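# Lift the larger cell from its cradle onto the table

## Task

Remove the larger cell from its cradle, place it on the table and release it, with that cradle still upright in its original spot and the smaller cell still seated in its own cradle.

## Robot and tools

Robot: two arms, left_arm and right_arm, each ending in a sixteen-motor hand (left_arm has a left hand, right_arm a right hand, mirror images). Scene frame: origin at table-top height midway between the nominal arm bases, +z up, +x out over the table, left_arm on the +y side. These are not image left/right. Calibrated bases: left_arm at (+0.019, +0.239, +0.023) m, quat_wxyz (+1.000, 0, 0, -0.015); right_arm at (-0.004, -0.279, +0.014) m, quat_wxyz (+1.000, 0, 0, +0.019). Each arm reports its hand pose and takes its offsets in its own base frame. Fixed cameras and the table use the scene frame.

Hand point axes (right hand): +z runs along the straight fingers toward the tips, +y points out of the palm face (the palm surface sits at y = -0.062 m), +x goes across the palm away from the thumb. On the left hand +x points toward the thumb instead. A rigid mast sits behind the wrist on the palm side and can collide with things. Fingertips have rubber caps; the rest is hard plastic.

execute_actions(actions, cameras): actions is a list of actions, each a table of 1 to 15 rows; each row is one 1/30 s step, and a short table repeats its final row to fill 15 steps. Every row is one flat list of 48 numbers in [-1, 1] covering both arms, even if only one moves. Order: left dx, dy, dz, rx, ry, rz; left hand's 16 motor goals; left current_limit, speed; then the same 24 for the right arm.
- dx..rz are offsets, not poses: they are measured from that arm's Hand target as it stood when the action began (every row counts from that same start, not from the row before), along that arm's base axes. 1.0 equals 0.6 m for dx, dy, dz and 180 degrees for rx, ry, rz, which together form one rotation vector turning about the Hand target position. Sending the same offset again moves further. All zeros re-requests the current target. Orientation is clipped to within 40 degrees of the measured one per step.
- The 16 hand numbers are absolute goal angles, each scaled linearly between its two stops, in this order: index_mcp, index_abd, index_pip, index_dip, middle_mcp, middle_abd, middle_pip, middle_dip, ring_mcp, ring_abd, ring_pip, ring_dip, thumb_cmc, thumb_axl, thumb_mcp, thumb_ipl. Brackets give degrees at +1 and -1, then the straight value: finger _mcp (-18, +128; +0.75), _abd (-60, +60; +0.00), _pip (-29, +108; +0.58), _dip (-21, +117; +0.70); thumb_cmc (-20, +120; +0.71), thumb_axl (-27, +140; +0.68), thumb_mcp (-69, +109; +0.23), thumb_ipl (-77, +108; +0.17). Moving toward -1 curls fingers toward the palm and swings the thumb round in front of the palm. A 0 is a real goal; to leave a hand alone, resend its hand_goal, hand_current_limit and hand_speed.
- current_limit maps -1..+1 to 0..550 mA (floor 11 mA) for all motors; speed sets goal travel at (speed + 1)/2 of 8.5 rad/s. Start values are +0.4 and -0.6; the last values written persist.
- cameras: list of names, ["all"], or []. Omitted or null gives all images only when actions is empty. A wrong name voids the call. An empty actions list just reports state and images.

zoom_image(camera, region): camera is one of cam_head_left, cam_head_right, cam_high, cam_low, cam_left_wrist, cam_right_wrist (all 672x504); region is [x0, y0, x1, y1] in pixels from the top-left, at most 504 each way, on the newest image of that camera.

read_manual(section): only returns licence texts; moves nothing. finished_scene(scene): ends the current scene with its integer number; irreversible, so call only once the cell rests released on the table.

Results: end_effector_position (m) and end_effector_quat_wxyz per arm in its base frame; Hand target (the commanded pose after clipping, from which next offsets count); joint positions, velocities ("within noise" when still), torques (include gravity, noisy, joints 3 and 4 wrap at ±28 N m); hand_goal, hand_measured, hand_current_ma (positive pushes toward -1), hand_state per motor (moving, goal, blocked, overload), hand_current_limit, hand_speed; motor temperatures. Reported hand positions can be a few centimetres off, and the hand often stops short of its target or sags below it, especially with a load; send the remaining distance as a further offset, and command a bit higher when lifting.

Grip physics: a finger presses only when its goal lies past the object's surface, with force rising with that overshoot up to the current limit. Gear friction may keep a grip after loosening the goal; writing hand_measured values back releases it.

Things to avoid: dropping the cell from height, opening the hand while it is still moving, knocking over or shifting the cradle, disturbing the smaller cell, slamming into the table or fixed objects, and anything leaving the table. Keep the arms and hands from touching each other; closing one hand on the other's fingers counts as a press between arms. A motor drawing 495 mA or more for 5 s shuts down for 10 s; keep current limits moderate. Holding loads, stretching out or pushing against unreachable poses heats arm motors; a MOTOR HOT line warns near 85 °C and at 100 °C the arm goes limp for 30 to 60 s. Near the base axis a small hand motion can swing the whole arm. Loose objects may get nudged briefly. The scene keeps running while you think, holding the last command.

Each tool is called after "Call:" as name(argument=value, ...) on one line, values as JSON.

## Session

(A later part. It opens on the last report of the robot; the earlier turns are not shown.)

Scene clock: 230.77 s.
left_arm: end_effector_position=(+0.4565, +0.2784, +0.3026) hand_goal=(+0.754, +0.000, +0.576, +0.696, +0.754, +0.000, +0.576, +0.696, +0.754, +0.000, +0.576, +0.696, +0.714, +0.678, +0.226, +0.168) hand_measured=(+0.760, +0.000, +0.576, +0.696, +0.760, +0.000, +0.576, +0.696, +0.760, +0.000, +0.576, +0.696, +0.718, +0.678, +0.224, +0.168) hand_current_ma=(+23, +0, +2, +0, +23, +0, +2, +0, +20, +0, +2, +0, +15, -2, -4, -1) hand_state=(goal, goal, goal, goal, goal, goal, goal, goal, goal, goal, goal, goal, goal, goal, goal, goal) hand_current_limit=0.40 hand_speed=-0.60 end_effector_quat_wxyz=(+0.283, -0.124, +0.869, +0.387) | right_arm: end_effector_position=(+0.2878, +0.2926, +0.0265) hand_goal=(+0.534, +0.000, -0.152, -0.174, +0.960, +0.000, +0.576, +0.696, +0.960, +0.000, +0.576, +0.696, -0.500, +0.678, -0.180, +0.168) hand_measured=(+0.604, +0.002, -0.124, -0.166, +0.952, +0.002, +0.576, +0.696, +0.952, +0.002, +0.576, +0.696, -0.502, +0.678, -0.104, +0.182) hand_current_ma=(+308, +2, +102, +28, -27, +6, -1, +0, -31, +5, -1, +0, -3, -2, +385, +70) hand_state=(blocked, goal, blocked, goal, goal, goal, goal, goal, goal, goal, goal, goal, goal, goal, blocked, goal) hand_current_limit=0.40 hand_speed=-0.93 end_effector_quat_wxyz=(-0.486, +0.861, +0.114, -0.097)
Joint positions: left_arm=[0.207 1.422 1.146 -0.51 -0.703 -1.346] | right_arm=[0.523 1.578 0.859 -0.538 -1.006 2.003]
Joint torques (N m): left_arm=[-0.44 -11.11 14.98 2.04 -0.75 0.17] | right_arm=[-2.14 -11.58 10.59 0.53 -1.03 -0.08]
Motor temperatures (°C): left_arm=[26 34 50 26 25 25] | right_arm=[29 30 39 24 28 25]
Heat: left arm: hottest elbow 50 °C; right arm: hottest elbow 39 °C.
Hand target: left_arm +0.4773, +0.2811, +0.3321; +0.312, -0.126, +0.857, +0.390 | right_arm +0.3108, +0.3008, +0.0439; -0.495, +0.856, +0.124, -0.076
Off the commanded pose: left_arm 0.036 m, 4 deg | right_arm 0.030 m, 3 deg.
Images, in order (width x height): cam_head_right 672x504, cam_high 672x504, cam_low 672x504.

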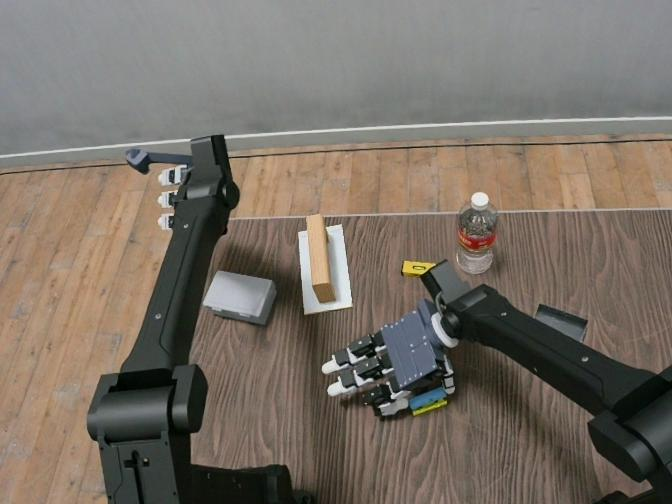

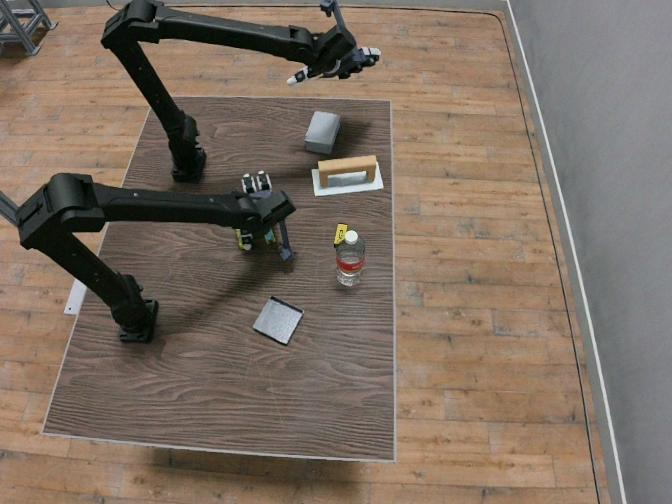

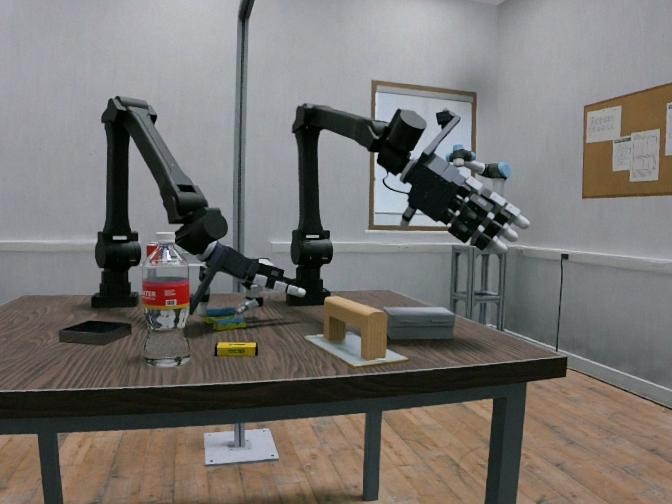

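Call:
execute_actions(actions=[[[0,0,0,0,0,0,0.754,0,0.576,0.696,0.754,0,0.576,0.696,0.754,0,0.576,0.696,0.714,0.678,0.226,0.168,0.4,-0.6,0,0,0.09,0,0,0,0.534,0,-0.153,-0.174,0.959,0,0.576,0.696,0.959,0,0.576,0.696,-0.5,0.678,-0.18,0.168,0.4,-0.93]],[[0,0,0,0,0,0,0.754,0,0.576,0.696,0.754,0,0.576,0.696,0.754,0,0.576,0.696,0.714,0.678,0.226,0.168,0.4,-0.6,-0.058,-0.083,0,0,0,0,0.534,0,-0.153,-0.174,0.959,0,0.576,0.696,0.959,0,0.576,0.696,-0.5,0.678,-0.18,0.168,0.4,-0.93]],[[0,0,0,0,0,0,0.754,0,0.576,0.696,0.754,0,0.576,0.696,0.754,0,0.576,0.696,0.714,0.678,0.226,0.168,0.4,-0.6,-0.058,-0.083,-0.04,0,0,0,0.534,0,-0.153,-0.174,0.959,0,0.576,0.696,0.959,0,0.576,0.696,-0.5,0.678,-0.18,0.168,0.4,-0.93]],[[0,0,0,0,0,0,0.754,0,0.576,0.696,0.754,0,0.576,0.696,0.754,0,0.576,0.696,0.714,0.678,0.226,0.168,0.4,-0.6,0,0,-0.07,0,0,0,0.534,0,-0.153,-0.174,0.959,0,0.576,0.696,0.959,0,0.576,0.696,-0.5,0.678,-0.18,0.168,0.4,-0.93]]], cameras=["cam_head_right", "cam_low"])

Call:
zoom_image(camera="cam_low", region=[160, 270, 280, 350])

Scene clock: 284.93 s.
left_arm: end_effector_position=(+0.4565, +0.2784, +0.3026) hand_goal=(+0.754, +0.000, +0.576, +0.696, +0.754, +0.000, +0.576, +0.696, +0.754, +0.000, +0.576, +0.696, +0.714, +0.678, +0.226, +0.168) hand_measured=(+0.760, +0.000, +0.576, +0.696, +0.760, +0.000, +0.576, +0.696, +0.760, +0.000, +0.576, +0.696, +0.718, +0.678, +0.224, +0.168) hand_current_ma=(+23, +0, +2, +0, +23, +0, +2, +0, +20, +0, +2, +0, +15, -2, -4, -1) hand_state=(goal, goal, goal, goal, goal, goal, goal, goal, goal, goal, goal, goal, goal, goal, goal, goal) hand_current_limit=0.40 hand_speed=-0.60 end_effector_quat_wxyz=(+0.283, -0.124, +0.869, +0.387) | right_arm: end_effector_position=(+0.2348, +0.2018, +0.0334) hand_goal=(+0.534, +0.000, -0.152, -0.174, +0.960, +0.000, +0.576, +0.696, +0.960, +0.000, +0.576, +0.696, -0.500, +0.678, -0.180, +0.168) hand_measured=(+0.602, +0.002, -0.122, -0.164, +0.952, +0.002, +0.576, +0.696, +0.952, +0.002, +0.576, +0.696, -0.504, +0.678, -0.106, +0.182) hand_current_ma=(+307, +2, +111, +31, -27, +5, -1, +0, -31, +5, -1, +0, -13, -2, +385, +71) hand_state=(blocked, goal, blocked, goal, goal, goal, goal, goal, goal, goal, goal, goal, goal, goal, blocked, goal) hand_current_limit=0.40 hand_speed=-0.93 end_effector_quat_wxyz=(-0.492, +0.858, +0.124, -0.083)
Joint positions: left_arm=[0.207 1.422 1.146 -0.51 -0.703 -1.346] | right_arm=[0.352 1.373 0.667 -0.791 -1.044 1.68]
Joint torques (N m): left_arm=[-0.09 -11.22 14.97 1.95 -0.72 0.17] | right_arm=[-2.02 -6.95 6.86 0.9 -1.07 -0.1]
Heat: left arm: hottest elbow 52 °C; right arm: hottest elbow 39 °C.
Hand target: left_arm +0.4773, +0.2811, +0.3321; +0.312, -0.126, +0.857, +0.390 | right_arm +0.2412, +0.2012, +0.0320; -0.495, +0.856, +0.124, -0.075
Off the commanded pose: left_arm 0.036 m, 4 deg | right_arm 0.007 m, 1 deg.
Images, in order (width x height): cam_head_right 672x504, cam_low 672x504.

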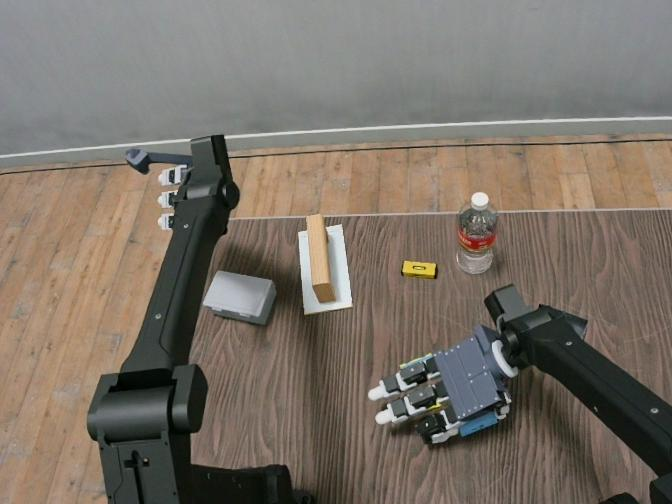

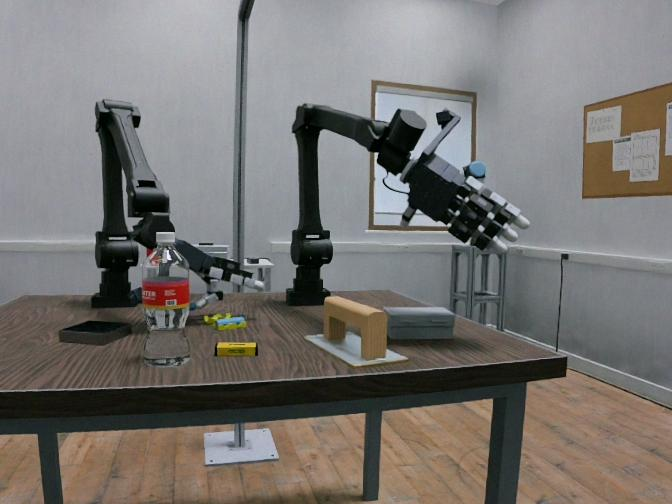

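Scaled by 4.200 from the camera's 672x504 image, which has a finer 960x720 frame.

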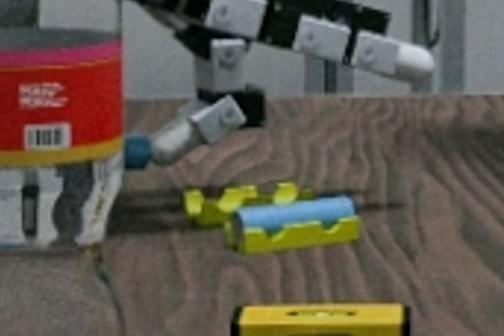

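Call:
execute_actions(actions=[[[0,0,0,0,0,0,0.754,0,0.576,0.696,0.754,0,0.576,0.696,0.754,0,0.576,0.696,0.714,0.678,0.226,0.168,0.4,-0.6,0,0,-0.02,0,0,0,0.534,0,-0.153,-0.174,0.959,0,0.576,0.696,0.959,0,0.576,0.696,-0.5,0.678,-0.18,0.168,0.4,-0.93]],[[0,0,0,0,0,0,0.754,0,0.576,0.696,0.754,0,0.576,0.696,0.754,0,0.576,0.696,0.714,0.678,0.226,0.168,0.4,-0.6,0,0,-0.01,0,0,0,0.534,0,-0.153,-0.174,0.959,0,0.576,0.696,0.959,0,0.576,0.696,-0.5,0.678,-0.18,0.168,0.4,-0.93]]], cameras=["cam_head_right", "cam_head_left"])

Call:
zoom_image(camera="cam_head_right", region=[400, 370, 520, 470])

Scene clock: 296.57 s.
left_arm: end_effector_position=(+0.4565, +0.2784, +0.3026) hand_goal=(+0.754, +0.000, +0.576, +0.696, +0.754, +0.000, +0.576, +0.696, +0.754, +0.000, +0.576, +0.696, +0.714, +0.678, +0.226, +0.168) hand_measured=(+0.760, +0.000, +0.576, +0.696, +0.760, +0.000, +0.576, +0.696, +0.760, +0.000, +0.576, +0.696, +0.718, +0.678, +0.224, +0.168) hand_current_ma=(+23, +0, +2, +0, +23, +0, +2, +0, +20, +0, +2, +0, +15, -2, -4, -1) hand_state=(goal, goal, goal, goal, goal, goal, goal, goal, goal, goal, goal, goal, goal, goal, goal, goal) hand_current_limit=0.40 hand_speed=-0.60 end_effector_quat_wxyz=(+0.283, -0.124, +0.869, +0.387) | right_arm: end_effector_position=(+0.2370, +0.2027, +0.0174) hand_goal=(+0.534, +0.000, -0.152, -0.174, +0.960, +0.000, +0.576, +0.696, +0.960, +0.000, +0.576, +0.696, -0.500, +0.678, -0.180, +0.168) hand_measured=(+0.602, +0.002, -0.122, -0.164, +0.952, +0.002, +0.576, +0.696, +0.952, +0.002, +0.576, +0.696, -0.504, +0.678, -0.106, +0.182) hand_current_ma=(+307, +2, +111, +31, -27, +5, -1, +0, -31, +5, -1, +0, -13, -2, +385, +71) hand_state=(blocked, goal, blocked, goal, goal, goal, goal, goal, goal, goal, goal, goal, goal, goal, blocked, goal) hand_current_limit=0.40 hand_speed=-0.93 end_effector_quat_wxyz=(-0.493, +0.857, +0.126, -0.079)
Joint positions: left_arm=[0.207 1.422 1.146 -0.51 -0.703 -1.346] | right_arm=[0.352 1.412 0.649 -0.727 -1.044 1.678]
Joint torques (N m): left_arm=[-0.32 -10.87 14.94 2.07 -0.73 0.16] | right_arm=[-2.02 -6.89 6.31 0.95 -1.06 -0.08]
Heat: left arm: hottest elbow 52 °C; right arm: hottest elbow 39 °C.
Hand target: left_arm +0.4773, +0.2811, +0.3321; +0.312, -0.126, +0.857, +0.390 | right_arm +0.2411, +0.2012, +0.0140; -0.495, +0.856, +0.124, -0.076
Off the commanded pose: left_arm 0.036 m, 4 deg | right_arm 0.005 m, 1 deg.
Images, in order (width x height): cam_head_left 672x504, cam_head_right 672x504.

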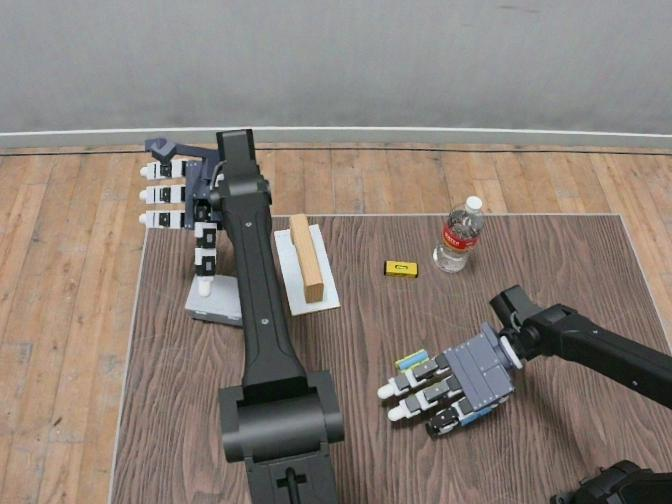

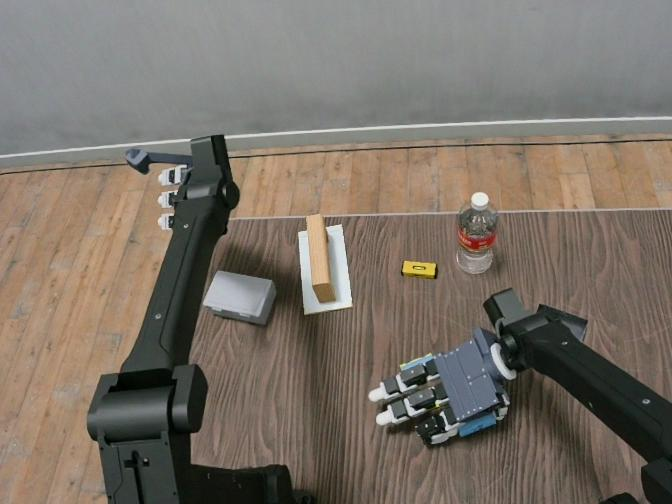

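Scaled by 4.200 from the camera's 672x504 image, which has a finer 960x720 frame.

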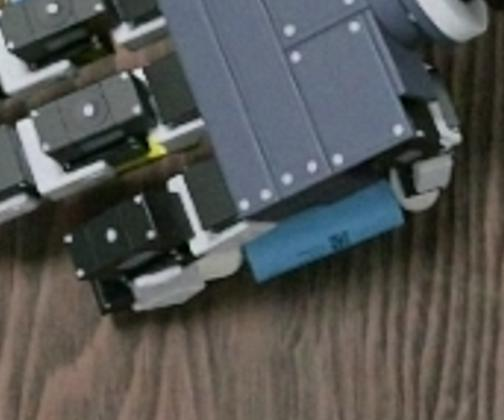

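Call:
execute_actions(actions=[[[0,0,0,0,0,0,0.754,0,0.576,0.696,0.754,0,0.576,0.696,0.754,0,0.576,0.696,0.714,0.678,0.226,0.168,0.4,-0.6,0,0,-0.008,0,0,0,0.534,0,-0.153,-0.174,0.959,0,0.576,0.696,0.959,0,0.576,0.696,-0.5,0.678,-0.18,0.168,0.4,-0.93]]])

Scene clock: 301.67 s.
left_arm: end_effector_position=(+0.4565, +0.2784, +0.3026) hand_goal=(+0.754, +0.000, +0.576, +0.696, +0.754, +0.000, +0.576, +0.696, +0.754, +0.000, +0.576, +0.696, +0.714, +0.678, +0.226, +0.168) hand_measured=(+0.760, +0.000, +0.576, +0.696, +0.760, +0.000, +0.576, +0.696, +0.760, +0.000, +0.576, +0.696, +0.718, +0.678, +0.224, +0.168) hand_current_ma=(+23, +0, +2, +0, +23, +0, +2, +0, +20, +0, +2, +0, +15, -2, -4, -1) hand_state=(goal, goal, goal, goal, goal, goal, goal, goal, goal, goal, goal, goal, goal, goal, goal, goal) hand_current_limit=0.40 hand_speed=-0.60 end_effector_quat_wxyz=(+0.283, -0.124, +0.869, +0.387) | right_arm: end_effector_position=(+0.2396, +0.2035, +0.0154) hand_goal=(+0.534, +0.000, -0.152, -0.174, +0.960, +0.000, +0.576, +0.696, +0.960, +0.000, +0.576, +0.696, -0.500, +0.678, -0.180, +0.168) hand_measured=(+0.602, +0.002, -0.122, -0.166, +0.952, +0.002, +0.576, +0.696, +0.952, +0.002, +0.576, +0.696, -0.504, +0.678, -0.106, +0.184) hand_current_ma=(+301, +2, +111, +24, -27, +5, -1, +0, -31, +5, -1, +0, -13, -2, +385, +83) hand_state=(blocked, goal, blocked, goal, goal, goal, goal, goal, goal, goal, goal, goal, goal, goal, blocked, goal) hand_current_limit=0.40 hand_speed=-0.93 end_effector_quat_wxyz=(-0.494, +0.856, +0.127, -0.076)
Joint positions: left_arm=[0.207 1.422 1.146 -0.51 -0.703 -1.346] | right_arm=[0.352 1.419 0.649 -0.712 -1.045 1.678]
Joint torques (N m): left_arm=[-0.32 -11.28 14.99 2.07 -0.76 0.17] | right_arm=[-1.79 -6.53 5.87 1.09 -1.02 -0.09]
Heat: left arm: hottest elbow 52 °C; right arm: hottest elbow 39 °C.
Hand target: left_arm +0.4773, +0.2811, +0.3321; +0.312, -0.126, +0.857, +0.390 | right_arm +0.2411, +0.2012, +0.0091; -0.495, +0.856, +0.124, -0.076
Off the commanded pose: left_arm 0.036 m, 4 deg | right_arm 0.007 m, 0 deg.

Call:
execute_actions(actions=[[[0,0,0,0,0,0,0.754,0,0.576,0.696,0.754,0,0.576,0.696,0.754,0,0.576,0.696,0.714,0.678,0.226,0.168,0.4,-0.6,0,0,0.003,0,0,0,0.66,0,-0.153,-0.174,0.959,0,0.576,0.696,0.959,0,0.576,0.696,-0.5,0.678,-0.05,0.168,0.4,-0.9]],[[0,0,0,0,0,0,0.754,0,0.576,0.696,0.754,0,0.576,0.696,0.754,0,0.576,0.696,0.714,0.678,0.226,0.168,0.4,-0.6,0,0,0.003,0,0,0,0.7534,0,-0.08,-0.2,0.959,0,0.576,0.696,0.959,0,0.576,0.696,-0.5,0.678,0.03,0.168,0.4,-0.85]],[[0,0,0,0,0,0,0.754,0,0.576,0.696,0.754,0,0.576,0.696,0.754,0,0.576,0.696,0.714,0.678,0.226,0.168,0.4,-0.6,0.02,0,0.08,0,0,0,0.7534,0,-0.08,-0.2,0.959,0,0.576,0.696,0.959,0,0.576,0.696,-0.5,0.678,0.03,0.168,0.4,-0.85]],[[0,0,0,0,0,0,0.754,0,0.576,0.696,0.754,0,0.576,0.696,0.754,0,0.576,0.696,0.714,0.678,0.226,0.168,0.4,-0.6,0,0,0.1,0,0,0,0.7534,0,-0.08,-0.2,0.959,0,0.576,0.696,0.959,0,0.576,0.696,-0.5,0.678,0.03,0.168,0.4,-0.85]]], cameras=["cam_head_left", "cam_head_right", "cam_low"])

Scene clock: 322.37 s.
left_arm: end_effector_position=(+0.4565, +0.2784, +0.3026) hand_goal=(+0.754, +0.000, +0.576, +0.696, +0.754, +0.000, +0.576, +0.696, +0.754, +0.000, +0.576, +0.696, +0.714, +0.678, +0.226, +0.168) hand_measured=(+0.760, +0.000, +0.576, +0.696, +0.760, +0.000, +0.576, +0.696, +0.760, +0.000, +0.576, +0.696, +0.718, +0.678, +0.224, +0.168) hand_current_ma=(+23, +0, +2, +0, +23, +0, +2, +0, +20, +0, +2, +0, +15, -2, -4, -1) hand_state=(goal, goal, goal, goal, goal, goal, goal, goal, goal, goal, goal, goal, goal, goal, goal, goal) hand_current_limit=0.40 hand_speed=-0.60 end_effector_quat_wxyz=(+0.283, -0.124, +0.869, +0.387) | right_arm: end_effector_position=(+0.2344, +0.1988, +0.1062) hand_goal=(+0.754, +0.000, -0.080, -0.200, +0.960, +0.000, +0.576, +0.696, +0.960, +0.000, +0.576, +0.696, -0.500, +0.678, +0.030, +0.168) hand_measured=(+0.738, +0.002, -0.084, -0.198, +0.952, +0.002, +0.576, +0.696, +0.952, +0.002, +0.576, +0.696, -0.504, +0.678, +0.026, +0.170) hand_current_ma=(-61, +2, -11, +8, -27, +5, -1, +0, -31, +5, -1, +0, -12, -2, -15, +6) hand_state=(goal, goal, goal, goal, goal, goal, goal, goal, goal, goal, goal, goal, goal, goal, goal, goal) hand_current_limit=0.40 hand_speed=-0.85 end_effector_quat_wxyz=(-0.491, +0.858, +0.115, -0.096)
Joint positions: left_arm=[0.207 1.422 1.146 -0.51 -0.703 -1.346] | right_arm=[0.342 1.261 0.791 -1.074 -1.048 1.662]
Joint torques (N m): left_arm=[-0.26 -10.99 14.98 2.03 -0.75 0.17] | right_arm=[-2.08 -7.18 11.1 0.09 -0.95 -0.11]
Heat: left arm: hottest elbow 52 °C; right arm: hottest elbow 39 °C.
Hand target: left_arm +0.4773, +0.2811, +0.3321; +0.312, -0.126, +0.857, +0.390 | right_arm +0.2530, +0.2013, +0.1208; -0.495, +0.856, +0.124, -0.076
Off the commanded pose: left_arm 0.036 m, 4 deg | right_arm 0.024 m, 3 deg.
Images, in order (width x height): cam_head_left 672x504, cam_head_right 672x504, cam_low 672x504.

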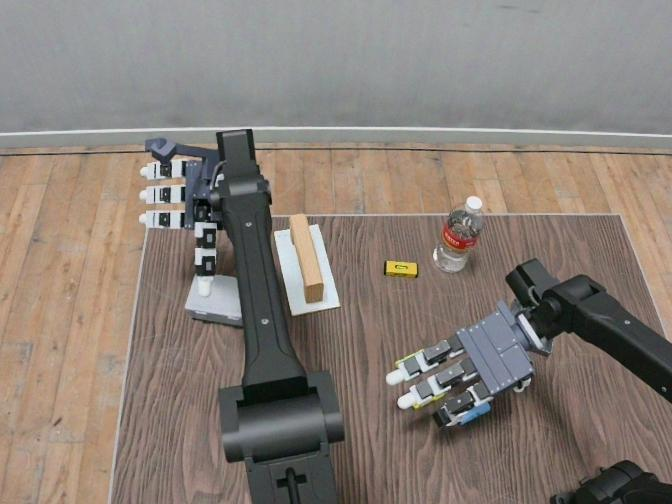

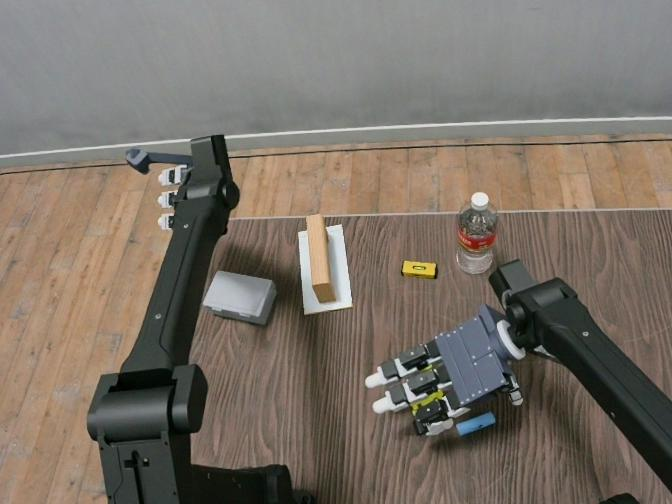

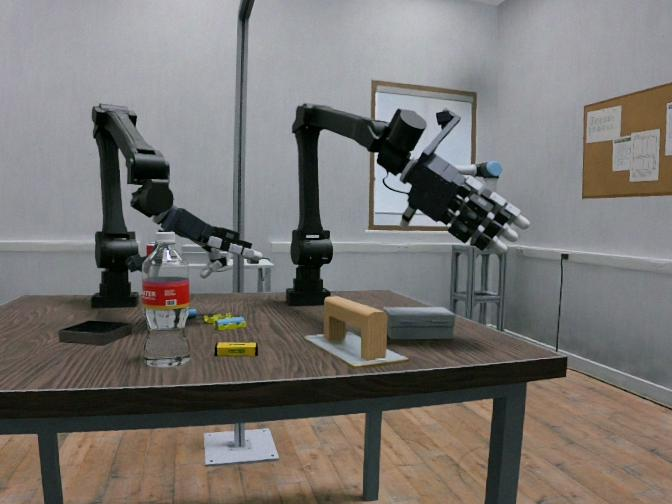

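Call:
finished_scene(scene=2)

The scene is finished: the task was done.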